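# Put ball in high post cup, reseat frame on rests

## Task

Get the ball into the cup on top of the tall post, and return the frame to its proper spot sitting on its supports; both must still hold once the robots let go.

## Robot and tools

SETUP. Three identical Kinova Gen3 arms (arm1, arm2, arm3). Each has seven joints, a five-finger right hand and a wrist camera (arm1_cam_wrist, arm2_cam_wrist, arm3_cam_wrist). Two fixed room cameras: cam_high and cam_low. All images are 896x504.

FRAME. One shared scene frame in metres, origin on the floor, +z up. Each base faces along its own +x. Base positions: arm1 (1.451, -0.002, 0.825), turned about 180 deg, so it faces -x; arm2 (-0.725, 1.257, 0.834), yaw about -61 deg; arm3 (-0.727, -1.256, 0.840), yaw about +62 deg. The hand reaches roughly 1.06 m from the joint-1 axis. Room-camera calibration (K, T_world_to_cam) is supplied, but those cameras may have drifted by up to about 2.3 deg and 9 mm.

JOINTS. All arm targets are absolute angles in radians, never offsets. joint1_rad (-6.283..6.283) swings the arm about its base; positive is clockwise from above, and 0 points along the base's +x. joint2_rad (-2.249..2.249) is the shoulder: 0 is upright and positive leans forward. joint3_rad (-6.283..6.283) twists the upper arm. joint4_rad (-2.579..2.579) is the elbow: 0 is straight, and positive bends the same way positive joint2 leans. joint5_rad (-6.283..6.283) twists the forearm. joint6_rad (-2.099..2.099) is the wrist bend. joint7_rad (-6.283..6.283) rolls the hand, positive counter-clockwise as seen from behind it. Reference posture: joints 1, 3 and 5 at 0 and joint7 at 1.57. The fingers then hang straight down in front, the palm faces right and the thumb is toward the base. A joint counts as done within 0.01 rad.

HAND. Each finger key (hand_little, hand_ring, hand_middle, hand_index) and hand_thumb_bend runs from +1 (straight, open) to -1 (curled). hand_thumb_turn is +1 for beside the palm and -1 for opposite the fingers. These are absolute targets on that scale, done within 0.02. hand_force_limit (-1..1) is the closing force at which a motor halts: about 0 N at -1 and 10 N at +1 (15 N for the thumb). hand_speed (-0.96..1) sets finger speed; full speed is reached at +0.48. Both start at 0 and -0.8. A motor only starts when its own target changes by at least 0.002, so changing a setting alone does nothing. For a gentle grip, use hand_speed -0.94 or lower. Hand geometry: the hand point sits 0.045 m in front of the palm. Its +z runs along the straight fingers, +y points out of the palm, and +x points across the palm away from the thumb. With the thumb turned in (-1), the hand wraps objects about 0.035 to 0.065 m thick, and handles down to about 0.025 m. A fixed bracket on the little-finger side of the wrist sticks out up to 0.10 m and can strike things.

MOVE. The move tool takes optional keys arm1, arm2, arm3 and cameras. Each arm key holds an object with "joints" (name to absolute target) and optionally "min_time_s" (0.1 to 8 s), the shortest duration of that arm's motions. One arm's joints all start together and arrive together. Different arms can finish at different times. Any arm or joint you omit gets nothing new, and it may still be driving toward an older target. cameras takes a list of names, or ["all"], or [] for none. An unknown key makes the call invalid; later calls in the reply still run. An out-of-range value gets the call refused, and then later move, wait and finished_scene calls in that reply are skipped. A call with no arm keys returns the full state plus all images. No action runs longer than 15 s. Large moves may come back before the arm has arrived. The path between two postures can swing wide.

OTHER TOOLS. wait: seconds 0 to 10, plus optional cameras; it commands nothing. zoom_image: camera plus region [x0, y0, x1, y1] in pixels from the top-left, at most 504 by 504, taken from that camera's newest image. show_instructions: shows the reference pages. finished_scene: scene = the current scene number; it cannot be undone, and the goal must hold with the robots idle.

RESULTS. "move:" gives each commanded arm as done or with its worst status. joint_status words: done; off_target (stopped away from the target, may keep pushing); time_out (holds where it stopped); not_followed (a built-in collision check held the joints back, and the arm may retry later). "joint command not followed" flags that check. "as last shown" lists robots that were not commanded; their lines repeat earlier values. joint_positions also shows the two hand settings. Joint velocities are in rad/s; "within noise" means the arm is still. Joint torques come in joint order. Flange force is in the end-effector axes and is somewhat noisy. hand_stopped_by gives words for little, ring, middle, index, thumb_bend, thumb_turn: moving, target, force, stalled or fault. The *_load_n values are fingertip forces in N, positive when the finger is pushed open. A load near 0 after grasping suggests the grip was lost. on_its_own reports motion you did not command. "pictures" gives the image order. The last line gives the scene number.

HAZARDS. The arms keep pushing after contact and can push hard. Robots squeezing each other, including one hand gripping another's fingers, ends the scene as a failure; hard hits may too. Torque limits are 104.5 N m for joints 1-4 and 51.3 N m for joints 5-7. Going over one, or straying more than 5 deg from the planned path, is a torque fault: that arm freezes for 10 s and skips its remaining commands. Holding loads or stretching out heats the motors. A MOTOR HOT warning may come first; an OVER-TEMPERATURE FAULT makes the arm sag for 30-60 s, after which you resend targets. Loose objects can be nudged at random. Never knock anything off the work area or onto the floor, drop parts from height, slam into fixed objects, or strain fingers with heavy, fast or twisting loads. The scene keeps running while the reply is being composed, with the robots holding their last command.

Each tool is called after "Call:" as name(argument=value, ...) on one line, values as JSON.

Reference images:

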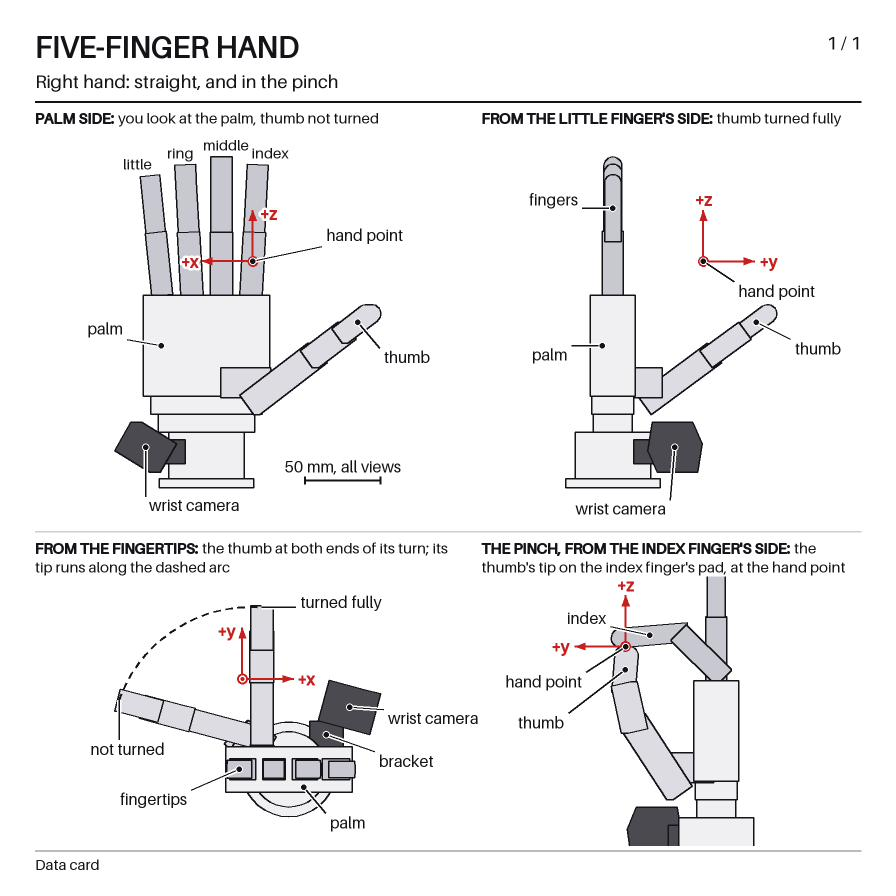

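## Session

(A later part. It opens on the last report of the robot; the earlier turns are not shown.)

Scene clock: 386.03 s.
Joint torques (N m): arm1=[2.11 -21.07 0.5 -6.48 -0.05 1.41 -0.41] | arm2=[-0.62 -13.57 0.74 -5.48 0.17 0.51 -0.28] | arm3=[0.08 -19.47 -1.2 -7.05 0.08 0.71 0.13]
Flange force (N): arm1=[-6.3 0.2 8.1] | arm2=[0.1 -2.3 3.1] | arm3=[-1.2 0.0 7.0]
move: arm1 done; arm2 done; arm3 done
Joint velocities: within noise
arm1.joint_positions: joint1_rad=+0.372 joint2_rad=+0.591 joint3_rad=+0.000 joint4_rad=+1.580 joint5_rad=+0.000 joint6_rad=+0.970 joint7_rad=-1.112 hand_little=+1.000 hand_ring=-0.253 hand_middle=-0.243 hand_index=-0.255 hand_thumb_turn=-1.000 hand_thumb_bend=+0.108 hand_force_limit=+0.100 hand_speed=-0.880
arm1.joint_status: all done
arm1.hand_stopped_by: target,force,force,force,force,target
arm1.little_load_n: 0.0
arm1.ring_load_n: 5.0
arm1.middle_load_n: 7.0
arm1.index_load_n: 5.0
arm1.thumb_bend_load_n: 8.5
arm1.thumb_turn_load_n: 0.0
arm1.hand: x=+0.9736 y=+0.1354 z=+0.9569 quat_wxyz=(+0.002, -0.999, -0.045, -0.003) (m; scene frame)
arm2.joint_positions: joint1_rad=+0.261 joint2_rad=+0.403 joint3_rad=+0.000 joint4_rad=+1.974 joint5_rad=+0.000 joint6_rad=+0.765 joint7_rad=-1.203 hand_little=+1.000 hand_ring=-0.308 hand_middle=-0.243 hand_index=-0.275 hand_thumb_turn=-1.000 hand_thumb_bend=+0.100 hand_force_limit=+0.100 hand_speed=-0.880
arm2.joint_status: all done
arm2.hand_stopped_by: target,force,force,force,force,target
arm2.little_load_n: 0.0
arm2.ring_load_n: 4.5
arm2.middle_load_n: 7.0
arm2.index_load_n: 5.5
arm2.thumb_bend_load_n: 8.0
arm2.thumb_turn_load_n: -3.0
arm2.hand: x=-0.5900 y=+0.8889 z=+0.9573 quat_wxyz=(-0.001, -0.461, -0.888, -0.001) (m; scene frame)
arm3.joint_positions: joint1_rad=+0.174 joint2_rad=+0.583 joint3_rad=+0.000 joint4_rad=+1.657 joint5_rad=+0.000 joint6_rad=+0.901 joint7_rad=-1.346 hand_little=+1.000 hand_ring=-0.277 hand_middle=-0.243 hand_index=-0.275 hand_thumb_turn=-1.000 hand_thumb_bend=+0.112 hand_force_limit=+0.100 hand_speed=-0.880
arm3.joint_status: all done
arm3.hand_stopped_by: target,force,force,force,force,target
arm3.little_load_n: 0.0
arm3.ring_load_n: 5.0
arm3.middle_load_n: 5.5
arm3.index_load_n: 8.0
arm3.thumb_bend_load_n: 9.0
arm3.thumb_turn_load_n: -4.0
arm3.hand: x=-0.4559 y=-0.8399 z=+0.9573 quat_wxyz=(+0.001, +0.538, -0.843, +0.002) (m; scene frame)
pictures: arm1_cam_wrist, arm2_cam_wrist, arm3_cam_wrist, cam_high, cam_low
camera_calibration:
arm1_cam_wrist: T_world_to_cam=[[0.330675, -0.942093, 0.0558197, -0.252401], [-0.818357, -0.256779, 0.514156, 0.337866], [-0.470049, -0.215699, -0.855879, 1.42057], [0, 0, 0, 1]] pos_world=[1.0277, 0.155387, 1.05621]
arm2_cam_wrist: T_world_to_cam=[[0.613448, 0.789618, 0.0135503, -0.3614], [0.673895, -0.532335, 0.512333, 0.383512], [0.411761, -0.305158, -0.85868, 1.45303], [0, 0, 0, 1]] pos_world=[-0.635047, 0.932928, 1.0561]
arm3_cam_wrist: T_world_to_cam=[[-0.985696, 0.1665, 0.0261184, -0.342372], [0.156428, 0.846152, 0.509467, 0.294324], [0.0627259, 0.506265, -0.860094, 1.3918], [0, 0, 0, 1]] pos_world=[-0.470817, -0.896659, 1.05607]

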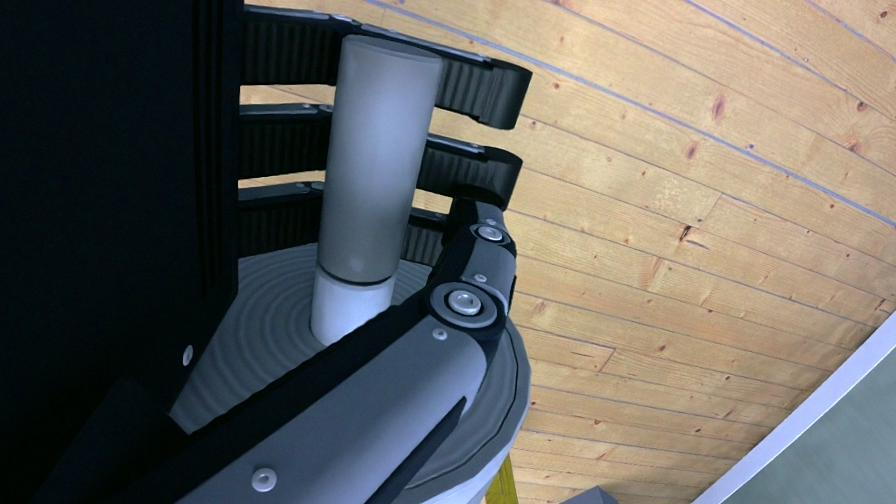

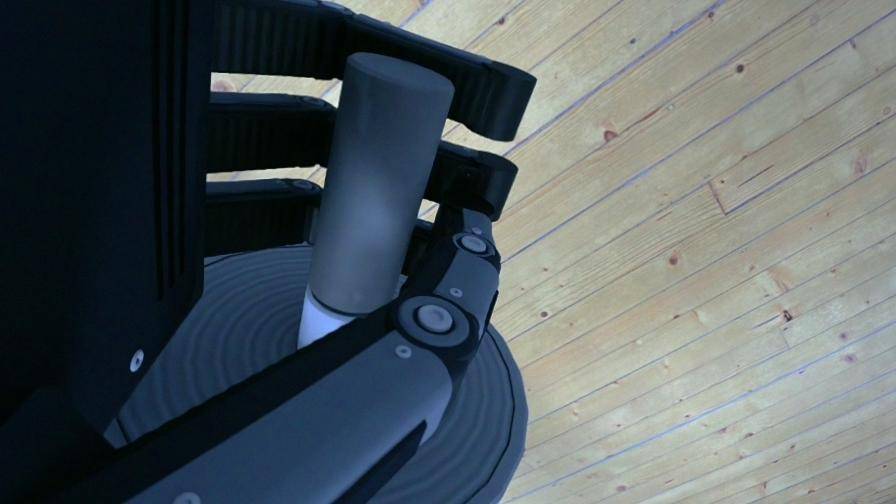

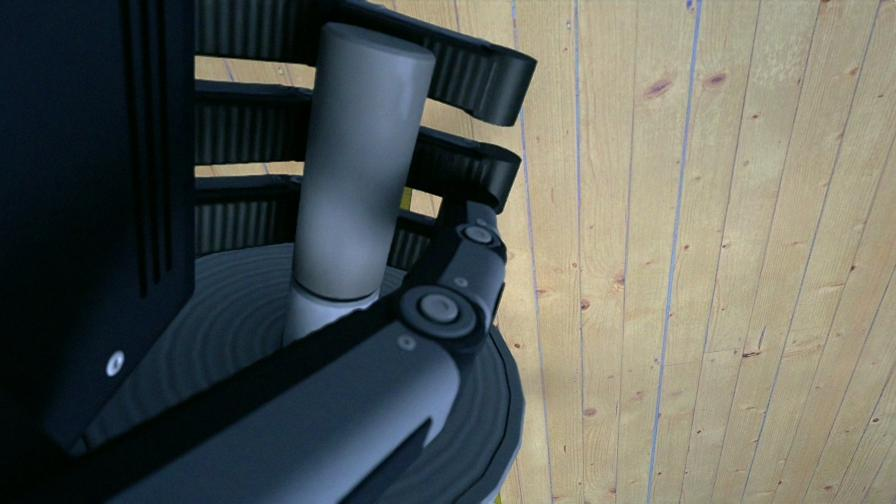

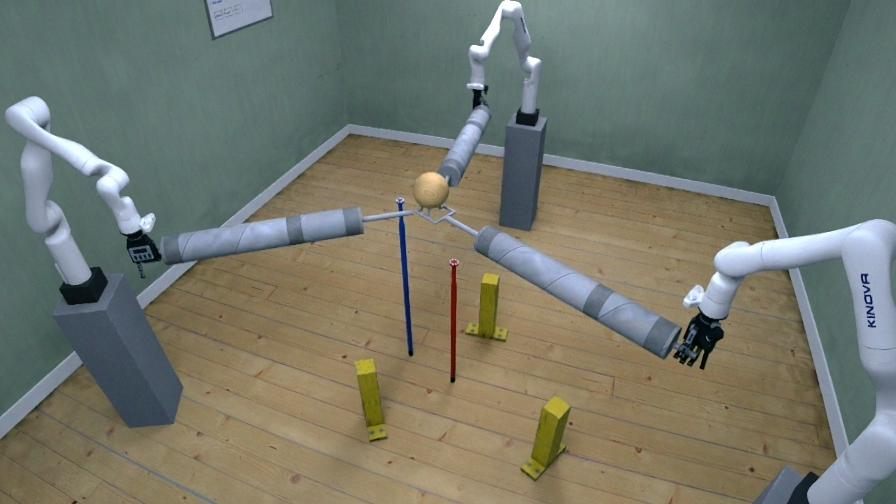

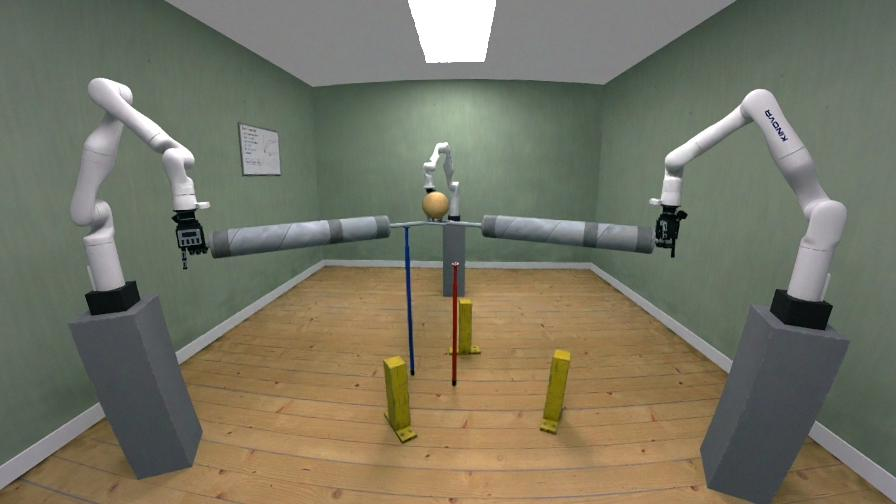

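Call:
move(arm1={"joints":{"joint1_rad":0.5435,"joint2_rad":0.5942,"joint4_rad":1.5767,"joint6_rad":0.9707,"joint7_rad":-0.9406},"min_time_s":2.7}, arm2={"joints":{"joint1_rad":0.0828,"joint2_rad":0.2916,"joint4_rad":2.1631,"joint6_rad":0.6869,"joint7_rad":-1.3808},"min_time_s":2.7}, arm3={"joints":{"joint1_rad":0.1482,"joint2_rad":0.7488,"joint4_rad":1.3263,"joint6_rad":1.0665,"joint7_rad":-1.3715},"min_time_s":2.7})

Call:
move(arm1={"joints":{"joint1_rad":0.6622,"joint2_rad":0.6209,"joint4_rad":1.5265,"joint6_rad":0.9942,"joint7_rad":-0.8219},"min_time_s":2.7}, arm2={"joints":{"joint1_rad":-0.0784,"joint2_rad":0.2174,"joint4_rad":2.2784,"joint6_rad":0.6458,"joint7_rad":-1.5420},"min_time_s":2.7}, arm3={"joints":{"joint1_rad":0.1282,"joint2_rad":0.8854,"joint4_rad":1.0421,"joint6_rad":1.2141,"joint7_rad":-1.3915},"min_time_s":2.7}, cameras=["cam_high","cam_low","arm1_cam_wrist","arm2_cam_wrist","arm3_cam_wrist"])

Call:
zoom_image(camera="cam_low", region=[380, 170, 460, 250])

Call:
zoom_image(camera="cam_high", region=[360, 150, 440, 230])

Scene clock: 400.10 s.
Joint torques (N m): arm1=[2.33 -21.1 0.75 -6.42 0.11 1.45 -0.41] | arm2=[-0.72 -10.68 0.53 -4.61 0.2 0.59 -0.22] | arm3=[0.12 -23.09 -1.16 -8.14 -0.01 0.67 0.09]
Flange force (N): arm1=[-6.6 -0.6 8.1] | arm2=[-0.6 -2.8 2.3] | arm3=[-0.6 0.2 6.8]
move: arm1 done; arm2 done; arm3 done
Joint velocities: within noise
arm1.joint_positions: joint1_rad=+0.544 joint2_rad=+0.594 joint3_rad=+0.000 joint4_rad=+1.577 joint5_rad=+0.000 joint6_rad=+0.971 joint7_rad=-0.941 hand_little=+1.000 hand_ring=-0.253 hand_middle=-0.243 hand_index=-0.255 hand_thumb_turn=-1.000 hand_thumb_bend=+0.108 hand_force_limit=+0.100 hand_speed=-0.880
arm1.joint_status: all done
arm1.hand_stopped_by: target,force,force,force,force,target
arm1.little_load_n: 0.5
arm1.ring_load_n: 4.5
arm1.middle_load_n: 7.0
arm1.index_load_n: 5.0
arm1.thumb_bend_load_n: 8.0
arm1.thumb_turn_load_n: 0.5
arm1.hand: x=+1.0137 y=+0.2103 z=+0.9569 quat_wxyz=(+0.002, -0.999, -0.045, -0.003) (m; scene frame)
arm2.joint_positions: joint1_rad=+0.083 joint2_rad=+0.292 joint3_rad=+0.000 joint4_rad=+2.163 joint5_rad=+0.000 joint6_rad=+0.687 joint7_rad=-1.381 hand_little=+1.000 hand_ring=-0.308 hand_middle=-0.243 hand_index=-0.275 hand_thumb_turn=-1.000 hand_thumb_bend=+0.100 hand_force_limit=+0.100 hand_speed=-0.880
arm2.joint_status: all done
arm2.hand_stopped_by: target,force,force,force,force,target
arm2.little_load_n: 0.0
arm2.ring_load_n: 4.0
arm2.middle_load_n: 6.5
arm2.index_load_n: 6.0
arm2.thumb_bend_load_n: 8.0
arm2.thumb_turn_load_n: -3.0
arm2.hand: x=-0.5499 y=+0.9639 z=+0.9572 quat_wxyz=(-0.001, -0.461, -0.888, +0.000) (m; scene frame)
arm3.joint_positions: joint1_rad=+0.148 joint2_rad=+0.749 joint3_rad=+0.000 joint4_rad=+1.326 joint5_rad=+0.000 joint6_rad=+1.066 joint7_rad=-1.371 hand_little=+1.000 hand_ring=-0.277 hand_middle=-0.243 hand_index=-0.275 hand_thumb_turn=-1.000 hand_thumb_bend=+0.112 hand_force_limit=+0.100 hand_speed=-0.880
arm3.joint_status: all done
arm3.hand_stopped_by: target,force,force,force,force,target
arm3.little_load_n: 0.0
arm3.ring_load_n: 5.0
arm3.middle_load_n: 6.0
arm3.index_load_n: 8.0
arm3.thumb_bend_load_n: 9.0
arm3.thumb_turn_load_n: -4.0
arm3.hand: x=-0.4159 y=-0.7649 z=+0.9573 quat_wxyz=(+0.001, +0.538, -0.843, +0.002) (m; scene frame)
pictures: none

Scene clock: 403.10 s.
Joint torques (N m): arm1=[2.71 -21.73 1.13 -6.63 0.37 1.43 -0.38] | arm2=[-0.95 -8.83 0.26 -4.33 0.02 0.59 -0.26] | arm3=[0.02 -25.53 -1.26 -8.59 -0.06 0.86 0.11]
Flange force (N): arm1=[-6.9 -0.8 8.1] | arm2=[-0.7 -3.8 1.9] | arm3=[-0.6 0.1 6.8]
move: arm1 done; arm2 done; arm3 done
Joint velocities: within noise
arm1.joint_positions: joint1_rad=+0.662 joint2_rad=+0.621 joint3_rad=+0.000 joint4_rad=+1.527 joint5_rad=+0.000 joint6_rad=+0.994 joint7_rad=-0.822 hand_little=+1.000 hand_ring=-0.253 hand_middle=-0.243 hand_index=-0.255 hand_thumb_turn=-1.000 hand_thumb_bend=+0.108 hand_force_limit=+0.100 hand_speed=-0.880
arm1.joint_status: all done
arm1.hand_stopped_by: target,force,force,force,force,target
arm1.little_load_n: 0.0
arm1.ring_load_n: 4.0
arm1.middle_load_n: 7.0
arm1.index_load_n: 5.0
arm1.thumb_bend_load_n: 8.5
arm1.thumb_turn_load_n: 0.5
arm1.hand: x=+1.0387 y=+0.2652 z=+0.9570 quat_wxyz=(+0.002, -0.999, -0.045, -0.003) (m; scene frame)
arm2.joint_positions: joint1_rad=-0.078 joint2_rad=+0.217 joint3_rad=+0.000 joint4_rad=+2.278 joint5_rad=+0.000 joint6_rad=+0.646 joint7_rad=-1.542 hand_little=+1.000 hand_ring=-0.308 hand_middle=-0.243 hand_index=-0.275 hand_thumb_turn=-1.000 hand_thumb_bend=+0.100 hand_force_limit=+0.100 hand_speed=-0.880
arm2.joint_status: all done
arm2.hand_stopped_by: target,force,force,force,force,target
arm2.little_load_n: 0.0
arm2.ring_load_n: 4.0
arm2.middle_load_n: 6.5
arm2.index_load_n: 6.0
arm2.thumb_bend_load_n: 8.0
arm2.thumb_turn_load_n: -3.5
arm2.hand: x=-0.5251 y=+1.0190 z=+0.9571 quat_wxyz=(-0.001, -0.461, -0.888, +0.000) (m; scene frame)
arm3.joint_positions: joint1_rad=+0.128 joint2_rad=+0.885 joint3_rad=+0.000 joint4_rad=+1.042 joint5_rad=+0.000 joint6_rad=+1.214 joint7_rad=-1.392 hand_little=+1.000 hand_ring=-0.277 hand_middle=-0.243 hand_index=-0.275 hand_thumb_turn=-1.000 hand_thumb_bend=+0.112 hand_force_limit=+0.100 hand_speed=-0.880
arm3.joint_status: all done
arm3.hand_stopped_by: target,force,force,force,force,target
arm3.little_load_n: 0.0
arm3.ring_load_n: 5.0
arm3.middle_load_n: 6.0
arm3.index_load_n: 8.0
arm3.thumb_bend_load_n: 9.0
arm3.thumb_turn_load_n: -4.0
arm3.hand: x=-0.3909 y=-0.7100 z=+0.9574 quat_wxyz=(+0.001, +0.538, -0.843, +0.002) (m; scene frame)
pictures: arm1_cam_wrist, arm2_cam_wrist, arm3_cam_wrist, cam_high, cam_low
camera_calibration:
arm1_cam_wrist: T_world_to_cam=[[0.330598, -0.942117, 0.0558684, -0.15161], [-0.818388, -0.25669, 0.514151, 0.424433], [-0.47005, -0.215699, -0.855878, 1.47925], [0, 0, 0, 1]] pos_world=[1.0928, 0.285187, 1.05631]
arm2_cam_wrist: T_world_to_cam=[[0.613515, 0.789567, 0.0135298, -0.503824], [0.673884, -0.532405, 0.512274, 0.409265], [0.411678, -0.305171, -0.858715, 1.46584], [0, 0, 0, 1]] pos_world=[-0.570146, 1.06303, 1.0559]
arm3_cam_wrist: T_world_to_cam=[[-0.985694, 0.166508, 0.026104, -0.299812], [0.156434, 0.846195, 0.509394, 0.174287], [0.0627291, 0.50619, -0.860138, 1.32203], [0, 0, 0, 1]] pos_world=[-0.405717, -0.766759, 1.05617]

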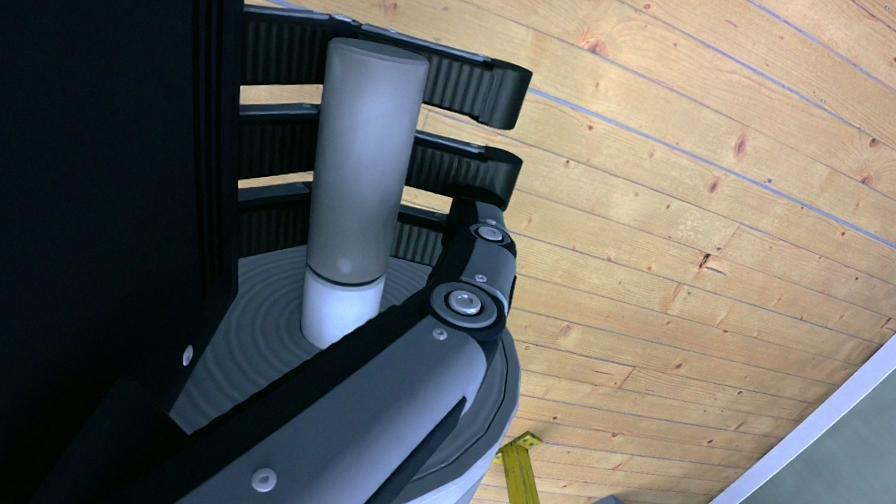

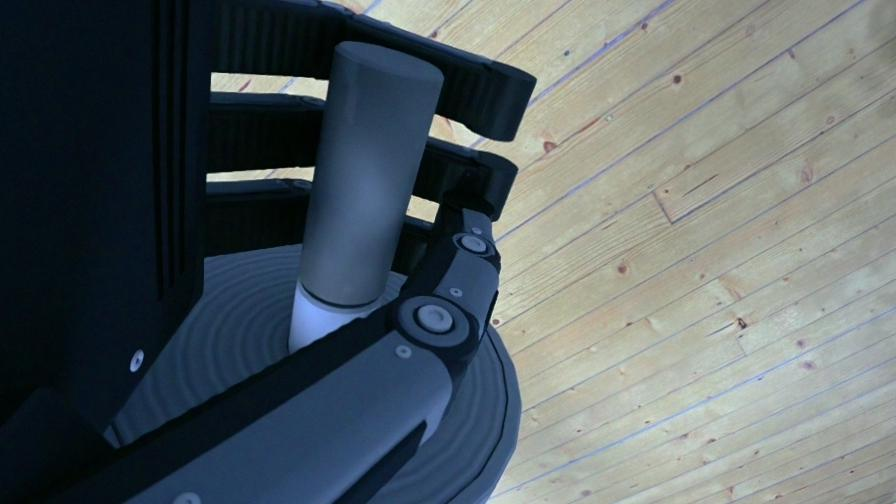

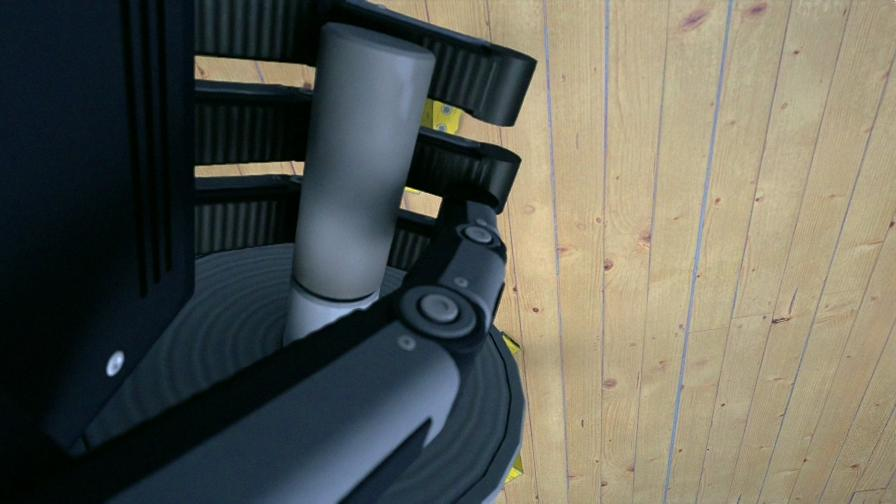

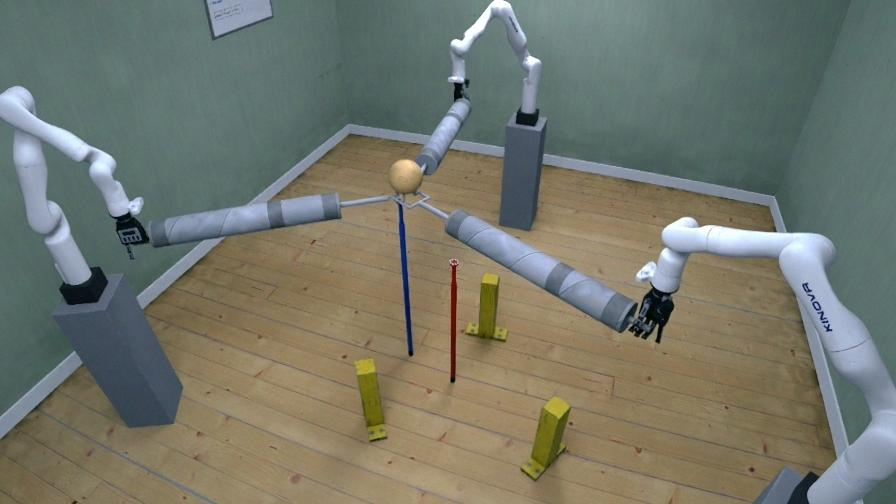

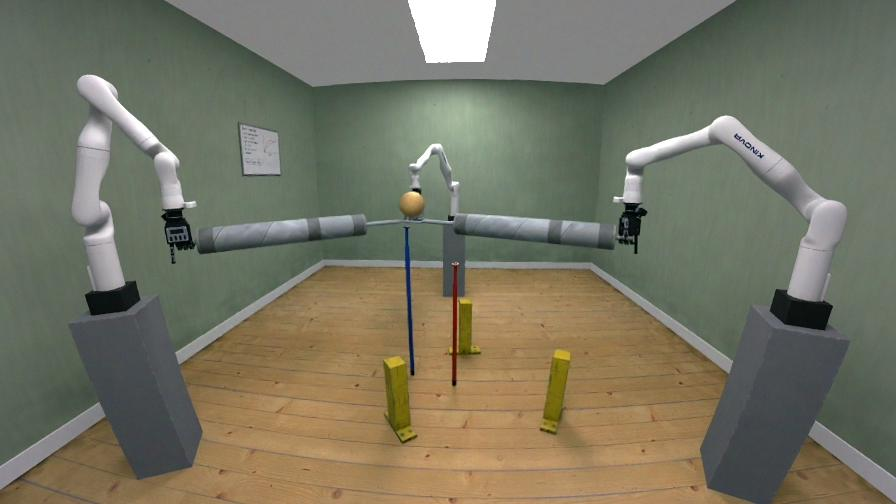

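Scaled by 6.300.

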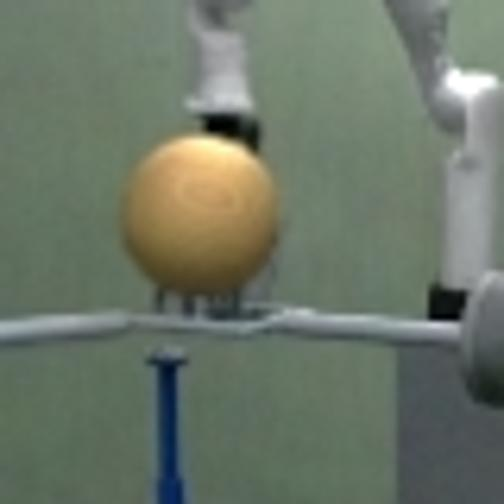

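Scaled by 6.300.

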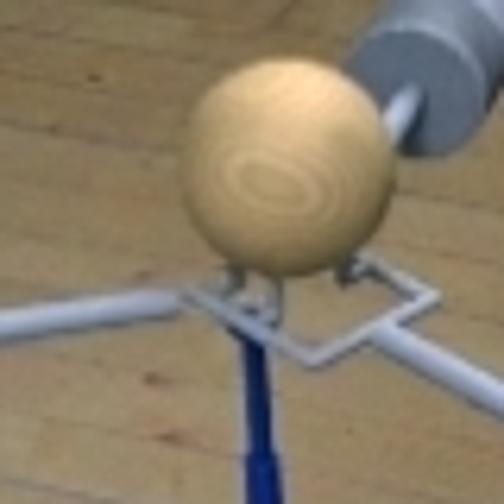

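Call:
move(arm1={"joints":{"joint1_rad":0.7263,"joint2_rad":0.6650,"joint4_rad":1.4991,"joint6_rad":0.9775,"joint7_rad":-0.7579},"min_time_s":2.2}, arm2={"joints":{"joint1_rad":-0.1880,"joint2_rad":0.2200,"joint4_rad":2.3590,"joint6_rad":0.5626,"joint7_rad":-1.6516},"min_time_s":2.2}, arm3={"joints":{"joint1_rad":0.1162,"joint2_rad":0.9920,"joint4_rad":0.8639,"joint6_rad":1.2857,"joint7_rad":-1.4035},"min_time_s":2.2}, cameras=["cam_high","cam_low"])

Call:
zoom_image(camera="cam_low", region=[380, 180, 440, 240])

Call:
zoom_image(camera="cam_high", region=[370, 150, 430, 210])

Scene clock: 523.67 s.
Joint torques (N m): arm1=[2.96 -22.51 1.46 -7.02 0.48 1.06 -0.41] | arm2=[-0.97 -8.47 0.25 -4.74 -0.11 -0.05 -0.34] | arm3=[-0.55 -27.08 -1.72 -8.97 -0.33 0.81 0.09]
Flange force (N): arm1=[-6.5 -0.3 8.0] | arm2=[0.7 -4.4 1.2] | arm3=[0.3 -0.6 6.8]
move: arm1 done; arm2 done; arm3 done
Joint velocities: within noise
arm1.joint_positions: joint1_rad=+0.726 joint2_rad=+0.665 joint3_rad=+0.000 joint4_rad=+1.499 joint5_rad=+0.000 joint6_rad=+0.977 joint7_rad=-0.758 hand_little=+1.000 hand_ring=-0.253 hand_middle=-0.243 hand_index=-0.255 hand_thumb_turn=-1.000 hand_thumb_bend=+0.108 hand_force_limit=+0.100 hand_speed=-0.880
arm1.joint_status: all done
arm1.hand_stopped_by: target,force,force,force,force,target
arm1.little_load_n: 0.0
arm1.ring_load_n: 4.0
arm1.middle_load_n: 7.0
arm1.index_load_n: 5.0
arm1.thumb_bend_load_n: 8.0
arm1.thumb_turn_load_n: 0.5
arm1.hand: x=+1.0518 y=+0.2973 z=+0.9417 quat_wxyz=(+0.002, -0.999, -0.045, -0.003) (m; scene frame)
arm2.joint_positions: joint1_rad=-0.188 joint2_rad=+0.220 joint3_rad=+0.000 joint4_rad=+2.359 joint5_rad=+0.000 joint6_rad=+0.563 joint7_rad=-1.652 hand_little=+1.000 hand_ring=-0.308 hand_middle=-0.243 hand_index=-0.275 hand_thumb_turn=-1.000 hand_thumb_bend=+0.100 hand_force_limit=+0.100 hand_speed=-0.880
arm2.joint_status: all done
arm2.hand_stopped_by: target,force,force,force,force,target
arm2.little_load_n: 0.0
arm2.ring_load_n: 4.5
arm2.middle_load_n: 6.5
arm2.index_load_n: 6.0
arm2.thumb_bend_load_n: 8.0
arm2.thumb_turn_load_n: -2.5
arm2.hand: x=-0.5119 y=+1.0508 z=+0.9420 quat_wxyz=(-0.001, -0.461, -0.888, +0.000) (m; scene frame)
arm3.joint_positions: joint1_rad=+0.116 joint2_rad=+0.992 joint3_rad=+0.000 joint4_rad=+0.864 joint5_rad=+0.000 joint6_rad=+1.286 joint7_rad=-1.404 hand_little=+1.000 hand_ring=-0.277 hand_middle=-0.243 hand_index=-0.275 hand_thumb_turn=-1.000 hand_thumb_bend=+0.112 hand_force_limit=+0.100 hand_speed=-0.880
arm3.joint_status: all done
arm3.hand_stopped_by: target,force,force,force,force,target
arm3.little_load_n: 0.0
arm3.ring_load_n: 5.0
arm3.middle_load_n: 6.0
arm3.index_load_n: 8.0
arm3.thumb_bend_load_n: 8.5
arm3.thumb_turn_load_n: -4.0
arm3.hand: x=-0.3778 y=-0.6779 z=+0.9424 quat_wxyz=(+0.001, +0.538, -0.843, +0.002) (m; scene frame)
pictures: cam_high, cam_low

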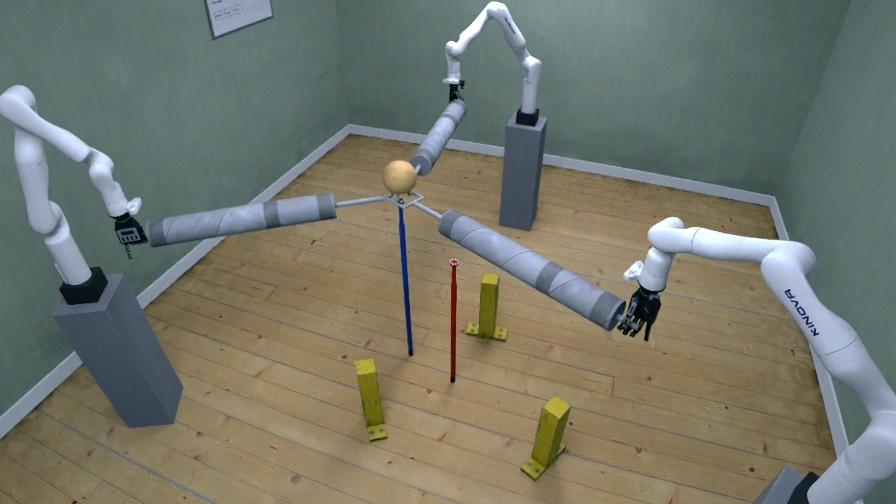

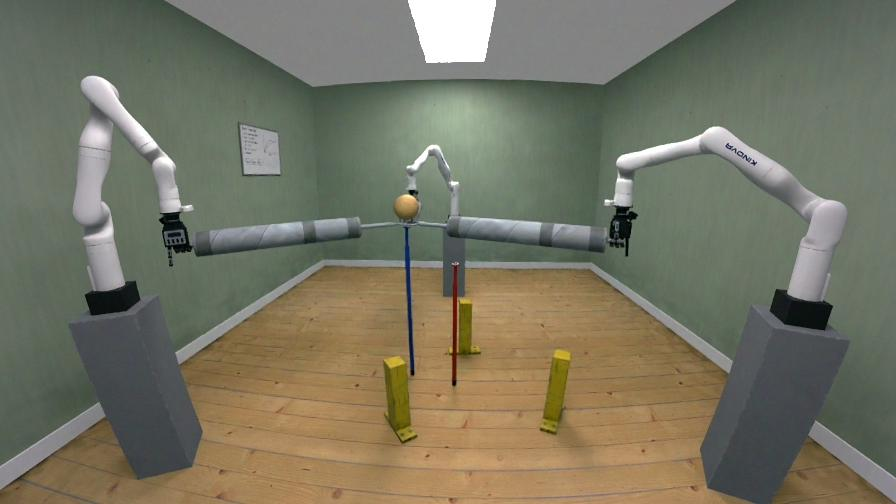

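Scaled by 8.400.

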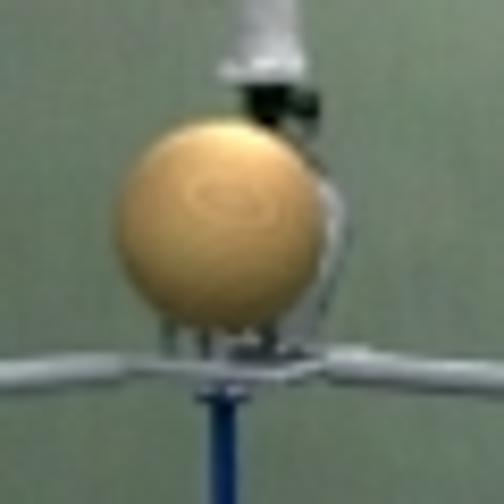

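Scaled by 8.400.

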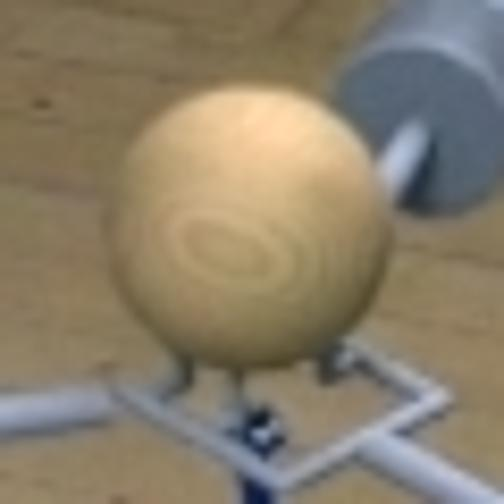

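Call:
zoom_image(camera="cam_high", region=[380, 185, 420, 215])

Call:
zoom_image(camera="cam_low", region=[390, 210, 425, 235])

Scaled by 12.600.

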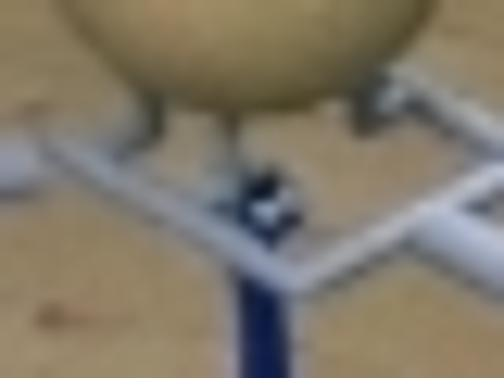

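Scaled by 14.400.

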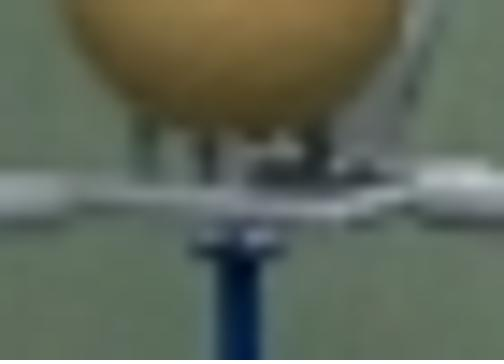

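Call:
zoom_image(camera="cam_high", region=[434, 245, 474, 275])

Scaled by 12.600.

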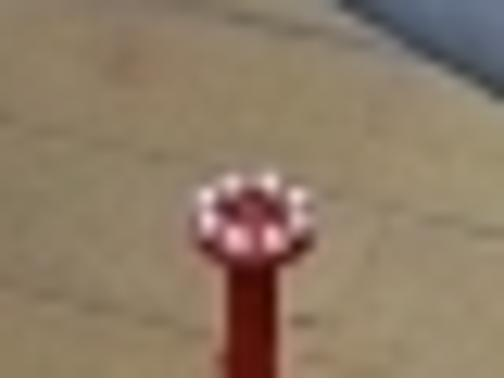

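Call:
move(arm1={"joints":{"joint1_rad":0.7109,"joint2_rad":0.6993,"joint4_rad":1.4868,"joint6_rad":0.9556,"joint7_rad":-0.7732},"min_time_s":1.5}, arm2={"joints":{"joint1_rad":-0.1518,"joint2_rad":0.2553,"joint4_rad":2.3965,"joint6_rad":0.4898,"joint7_rad":-1.6154},"min_time_s":1.5}, arm3={"joints":{"joint1_rad":0.1031,"joint2_rad":0.9851,"joint4_rad":0.9297,"joint6_rad":1.2269,"joint7_rad":-1.4166},"min_time_s":1.5}, cameras=["cam_high","cam_low"])

Call:
zoom_image(camera="cam_low", region=[385, 190, 430, 235])

Call:
zoom_image(camera="cam_high", region=[375, 165, 425, 215])

Scene clock: 620.83 s.
Joint torques (N m): arm1=[2.87 -22.87 1.35 -6.77 0.41 1.16 -0.41] | arm2=[-1.15 -8.27 0.11 -3.41 -0.11 0.33 -0.37] | arm3=[-0.18 -26.7 -1.35 -8.51 -0.15 0.95 0.11]
Flange force (N): arm1=[-6.4 -0.4 8.1] | arm2=[-0.5 -5.7 0.7] | arm3=[-0.6 -0.2 6.7]
move: arm1 done; arm2 done; arm3 done
Joint velocities: within noise
arm1.joint_positions: joint1_rad=+0.711 joint2_rad=+0.699 joint3_rad=+0.000 joint4_rad=+1.487 joint5_rad=+0.000 joint6_rad=+0.956 joint7_rad=-0.773 hand_little=+1.000 hand_ring=-0.253 hand_middle=-0.243 hand_index=-0.255 hand_thumb_turn=-1.000 hand_thumb_bend=+0.108 hand_force_limit=+0.100 hand_speed=-0.880
arm1.joint_status: all done
arm1.hand_stopped_by: target,force,force,force,force,target
arm1.little_load_n: 0.0
arm1.ring_load_n: 4.0
arm1.middle_load_n: 7.0
arm1.index_load_n: 5.0
arm1.thumb_bend_load_n: 8.5
arm1.thumb_turn_load_n: 0.5
arm1.hand: x=+1.0409 y=+0.2963 z=+0.9268 quat_wxyz=(+0.002, -0.999, -0.045, -0.003) (m; scene frame)
arm2.joint_positions: joint1_rad=-0.152 joint2_rad=+0.255 joint3_rad=+0.000 joint4_rad=+2.396 joint5_rad=+0.000 joint6_rad=+0.490 joint7_rad=-1.615 hand_little=+1.000 hand_ring=-0.308 hand_middle=-0.243 hand_index=-0.275 hand_thumb_turn=-1.000 hand_thumb_bend=+0.100 hand_force_limit=+0.100 hand_speed=-0.880
arm2.joint_status: all done
arm2.hand_stopped_by: target,force,force,force,force,target
arm2.little_load_n: 0.0
arm2.ring_load_n: 4.5
arm2.middle_load_n: 6.5
arm2.index_load_n: 6.0
arm2.thumb_bend_load_n: 8.5
arm2.thumb_turn_load_n: -3.0
arm2.hand: x=-0.5230 y=+1.0499 z=+0.9270 quat_wxyz=(-0.001, -0.461, -0.888, +0.000) (m; scene frame)
arm3.joint_positions: joint1_rad=+0.103 joint2_rad=+0.985 joint3_rad=+0.000 joint4_rad=+0.930 joint5_rad=+0.000 joint6_rad=+1.227 joint7_rad=-1.417 hand_little=+1.000 hand_ring=-0.277 hand_middle=-0.243 hand_index=-0.275 hand_thumb_turn=-1.000 hand_thumb_bend=+0.112 hand_force_limit=+0.100 hand_speed=-0.880
arm3.joint_status: all done
arm3.hand_stopped_by: target,force,force,force,force,target
arm3.little_load_n: 0.0
arm3.ring_load_n: 5.0
arm3.middle_load_n: 6.0
arm3.index_load_n: 8.0
arm3.thumb_bend_load_n: 9.0
arm3.thumb_turn_load_n: -4.0
arm3.hand: x=-0.3887 y=-0.6790 z=+0.9272 quat_wxyz=(+0.001, +0.538, -0.843, +0.002) (m; scene frame)
pictures: cam_high, cam_low

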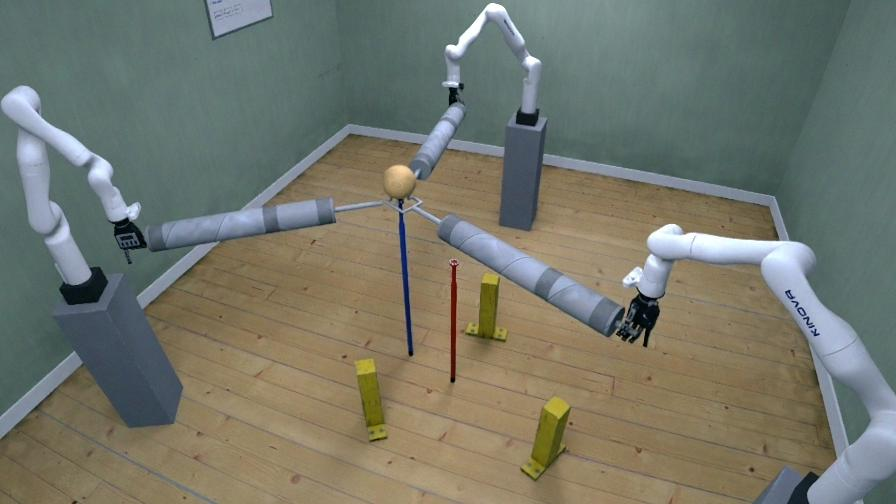

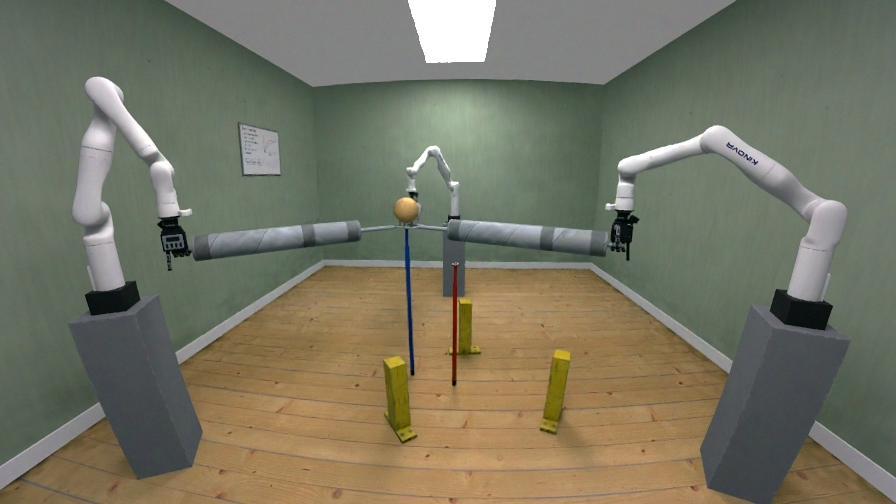

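Scaled by 11.200.

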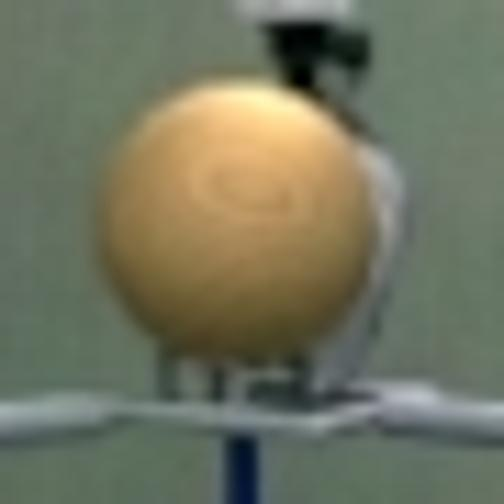

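Scaled by 10.080.

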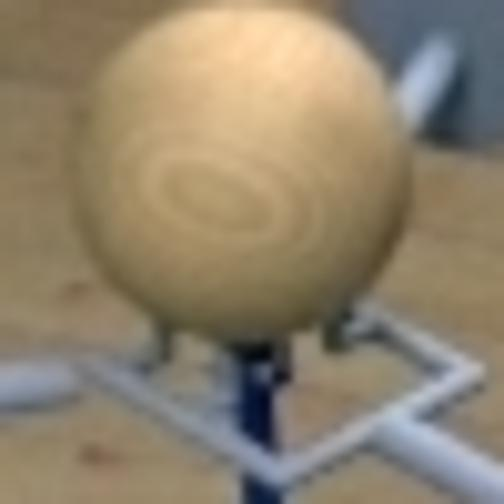

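Call:
zoom_image(camera="cam_high", region=[387, 192, 412, 212])

Call:
zoom_image(camera="cam_low", region=[394, 215, 419, 235])

Scaled by 20.160.

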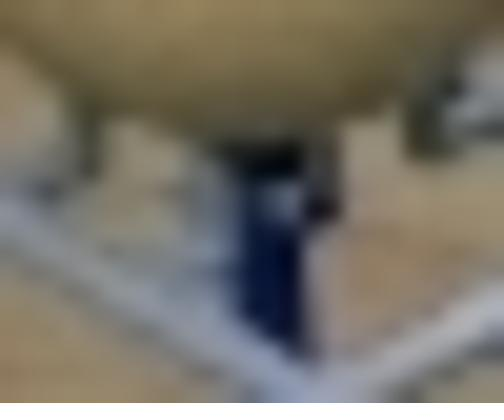

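Scaled by 20.160.

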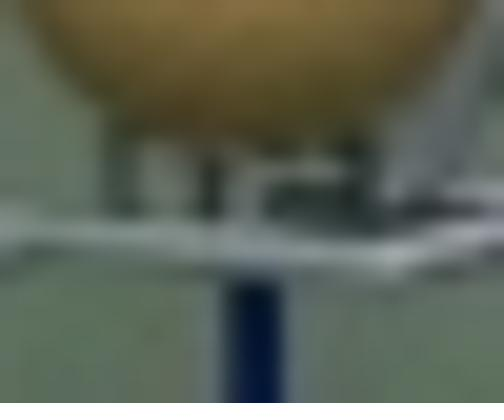

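Call:
move(arm1={"joints":{"joint1_rad":0.7186,"joint2_rad":0.7118,"joint4_rad":1.5244,"joint6_rad":0.9054,"joint7_rad":-0.7655},"min_time_s":1.5}, arm2={"joints":{"joint1_rad":-0.1721,"joint2_rad":0.3126,"joint4_rad":2.4062,"joint6_rad":0.4228,"joint7_rad":-1.6357},"min_time_s":1.5}, arm3={"joints":{"joint1_rad":0.1123,"joint2_rad":1.0122,"joint4_rad":0.9242,"joint6_rad":1.2052,"joint7_rad":-1.4074},"min_time_s":1.5}, cameras=["cam_high","cam_low"])

Call:
zoom_image(camera="cam_low", region=[385, 195, 430, 240])

Call:
zoom_image(camera="cam_high", region=[375, 170, 425, 220])

Scene clock: 708.17 s.
Joint torques (N m): arm1=[2.76 -21.98 1.3 -6.38 0.37 0.92 -0.42] | arm2=[-1.16 -8.72 0.14 -3.54 -0.13 -0.31 -0.41] | arm3=[-0.07 -25.92 -1.3 -8.17 -0.08 0.7 0.13]
Flange force (N): arm1=[-5.8 0.1 6.5] | arm2=[0.4 -6.0 -1.8] | arm3=[-0.3 0.0 4.8]
move: arm1 done; arm2 done; arm3 done
Joint velocities: within noise
arm1.joint_positions: joint1_rad=+0.719 joint2_rad=+0.712 joint3_rad=+0.000 joint4_rad=+1.524 joint5_rad=+0.000 joint6_rad=+0.905 joint7_rad=-0.765 hand_little=+1.000 hand_ring=-0.253 hand_middle=-0.243 hand_index=-0.255 hand_thumb_turn=-1.000 hand_thumb_bend=+0.108 hand_force_limit=+0.100 hand_speed=-0.880
arm1.joint_status: all done
arm1.hand_stopped_by: target,force,force,force,force,target
arm1.little_load_n: 0.0
arm1.ring_load_n: 3.5
arm1.middle_load_n: 7.0
arm1.index_load_n: 5.0
arm1.thumb_bend_load_n: 8.0
arm1.thumb_turn_load_n: 0.5
arm1.hand: x=+1.0478 y=+0.2958 z=+0.9108 quat_wxyz=(+0.002, -0.999, -0.045, -0.003) (m; scene frame)
arm2.joint_positions: joint1_rad=-0.172 joint2_rad=+0.313 joint3_rad=+0.000 joint4_rad=+2.406 joint5_rad=+0.000 joint6_rad=+0.423 joint7_rad=-1.636 hand_little=+1.000 hand_ring=-0.308 hand_middle=-0.243 hand_index=-0.275 hand_thumb_turn=-1.000 hand_thumb_bend=+0.100 hand_force_limit=+0.100 hand_speed=-0.880
arm2.joint_status: all done
arm2.hand_stopped_by: target,force,force,force,force,target
arm2.little_load_n: 0.0
arm2.ring_load_n: 3.0
arm2.middle_load_n: 7.0
arm2.index_load_n: 6.0
arm2.thumb_bend_load_n: 8.0
arm2.thumb_turn_load_n: -3.0
arm2.hand: x=-0.5160 y=+1.0494 z=+0.9110 quat_wxyz=(-0.001, -0.461, -0.888, +0.000) (m; scene frame)
arm3.joint_positions: joint1_rad=+0.112 joint2_rad=+1.012 joint3_rad=+0.000 joint4_rad=+0.924 joint5_rad=+0.000 joint6_rad=+1.205 joint7_rad=-1.407 hand_little=+1.000 hand_ring=-0.277 hand_middle=-0.243 hand_index=-0.275 hand_thumb_turn=-1.000 hand_thumb_bend=+0.112 hand_force_limit=+0.100 hand_speed=-0.880
arm3.joint_status: all done
arm3.hand_stopped_by: target,force,force,force,force,target
arm3.little_load_n: 0.0
arm3.ring_load_n: 3.5
arm3.middle_load_n: 6.0
arm3.index_load_n: 8.0
arm3.thumb_bend_load_n: 8.5
arm3.thumb_turn_load_n: -3.5
arm3.hand: x=-0.3818 y=-0.6794 z=+0.9113 quat_wxyz=(+0.001, +0.538, -0.843, +0.002) (m; scene frame)
pictures: cam_high, cam_low

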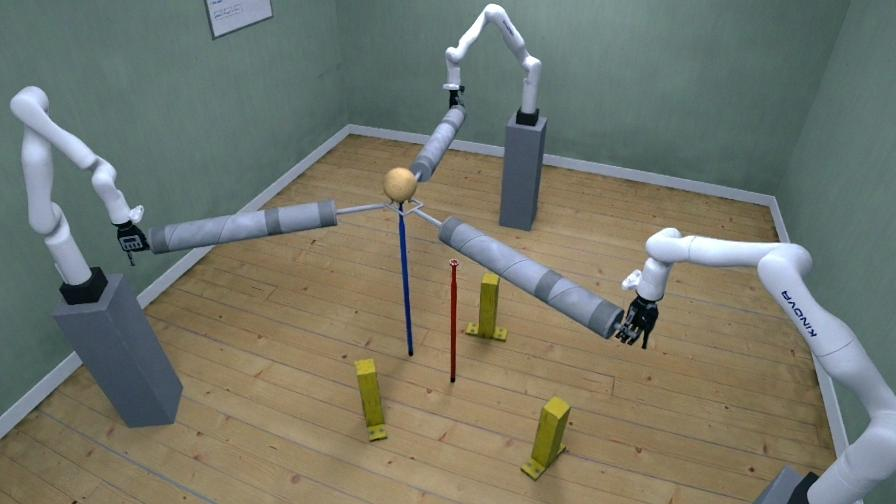

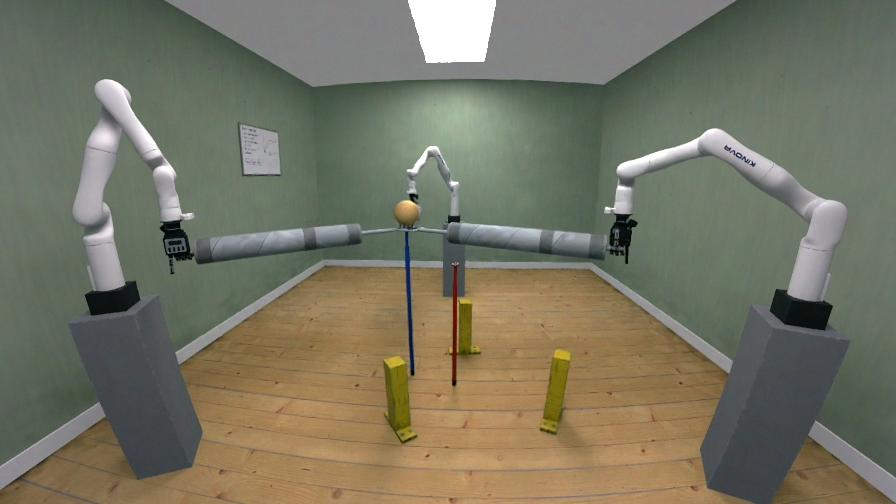

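Scaled by 11.200.

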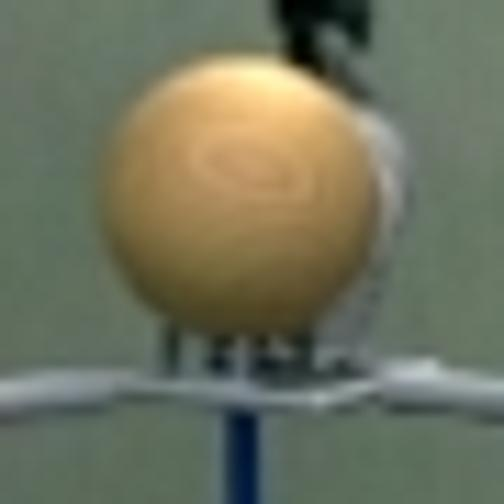

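Scaled by 10.080.

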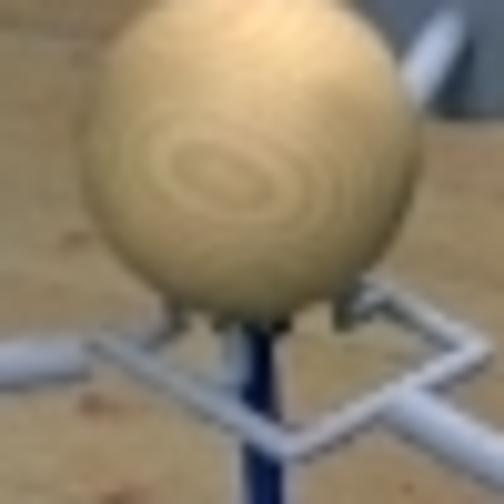

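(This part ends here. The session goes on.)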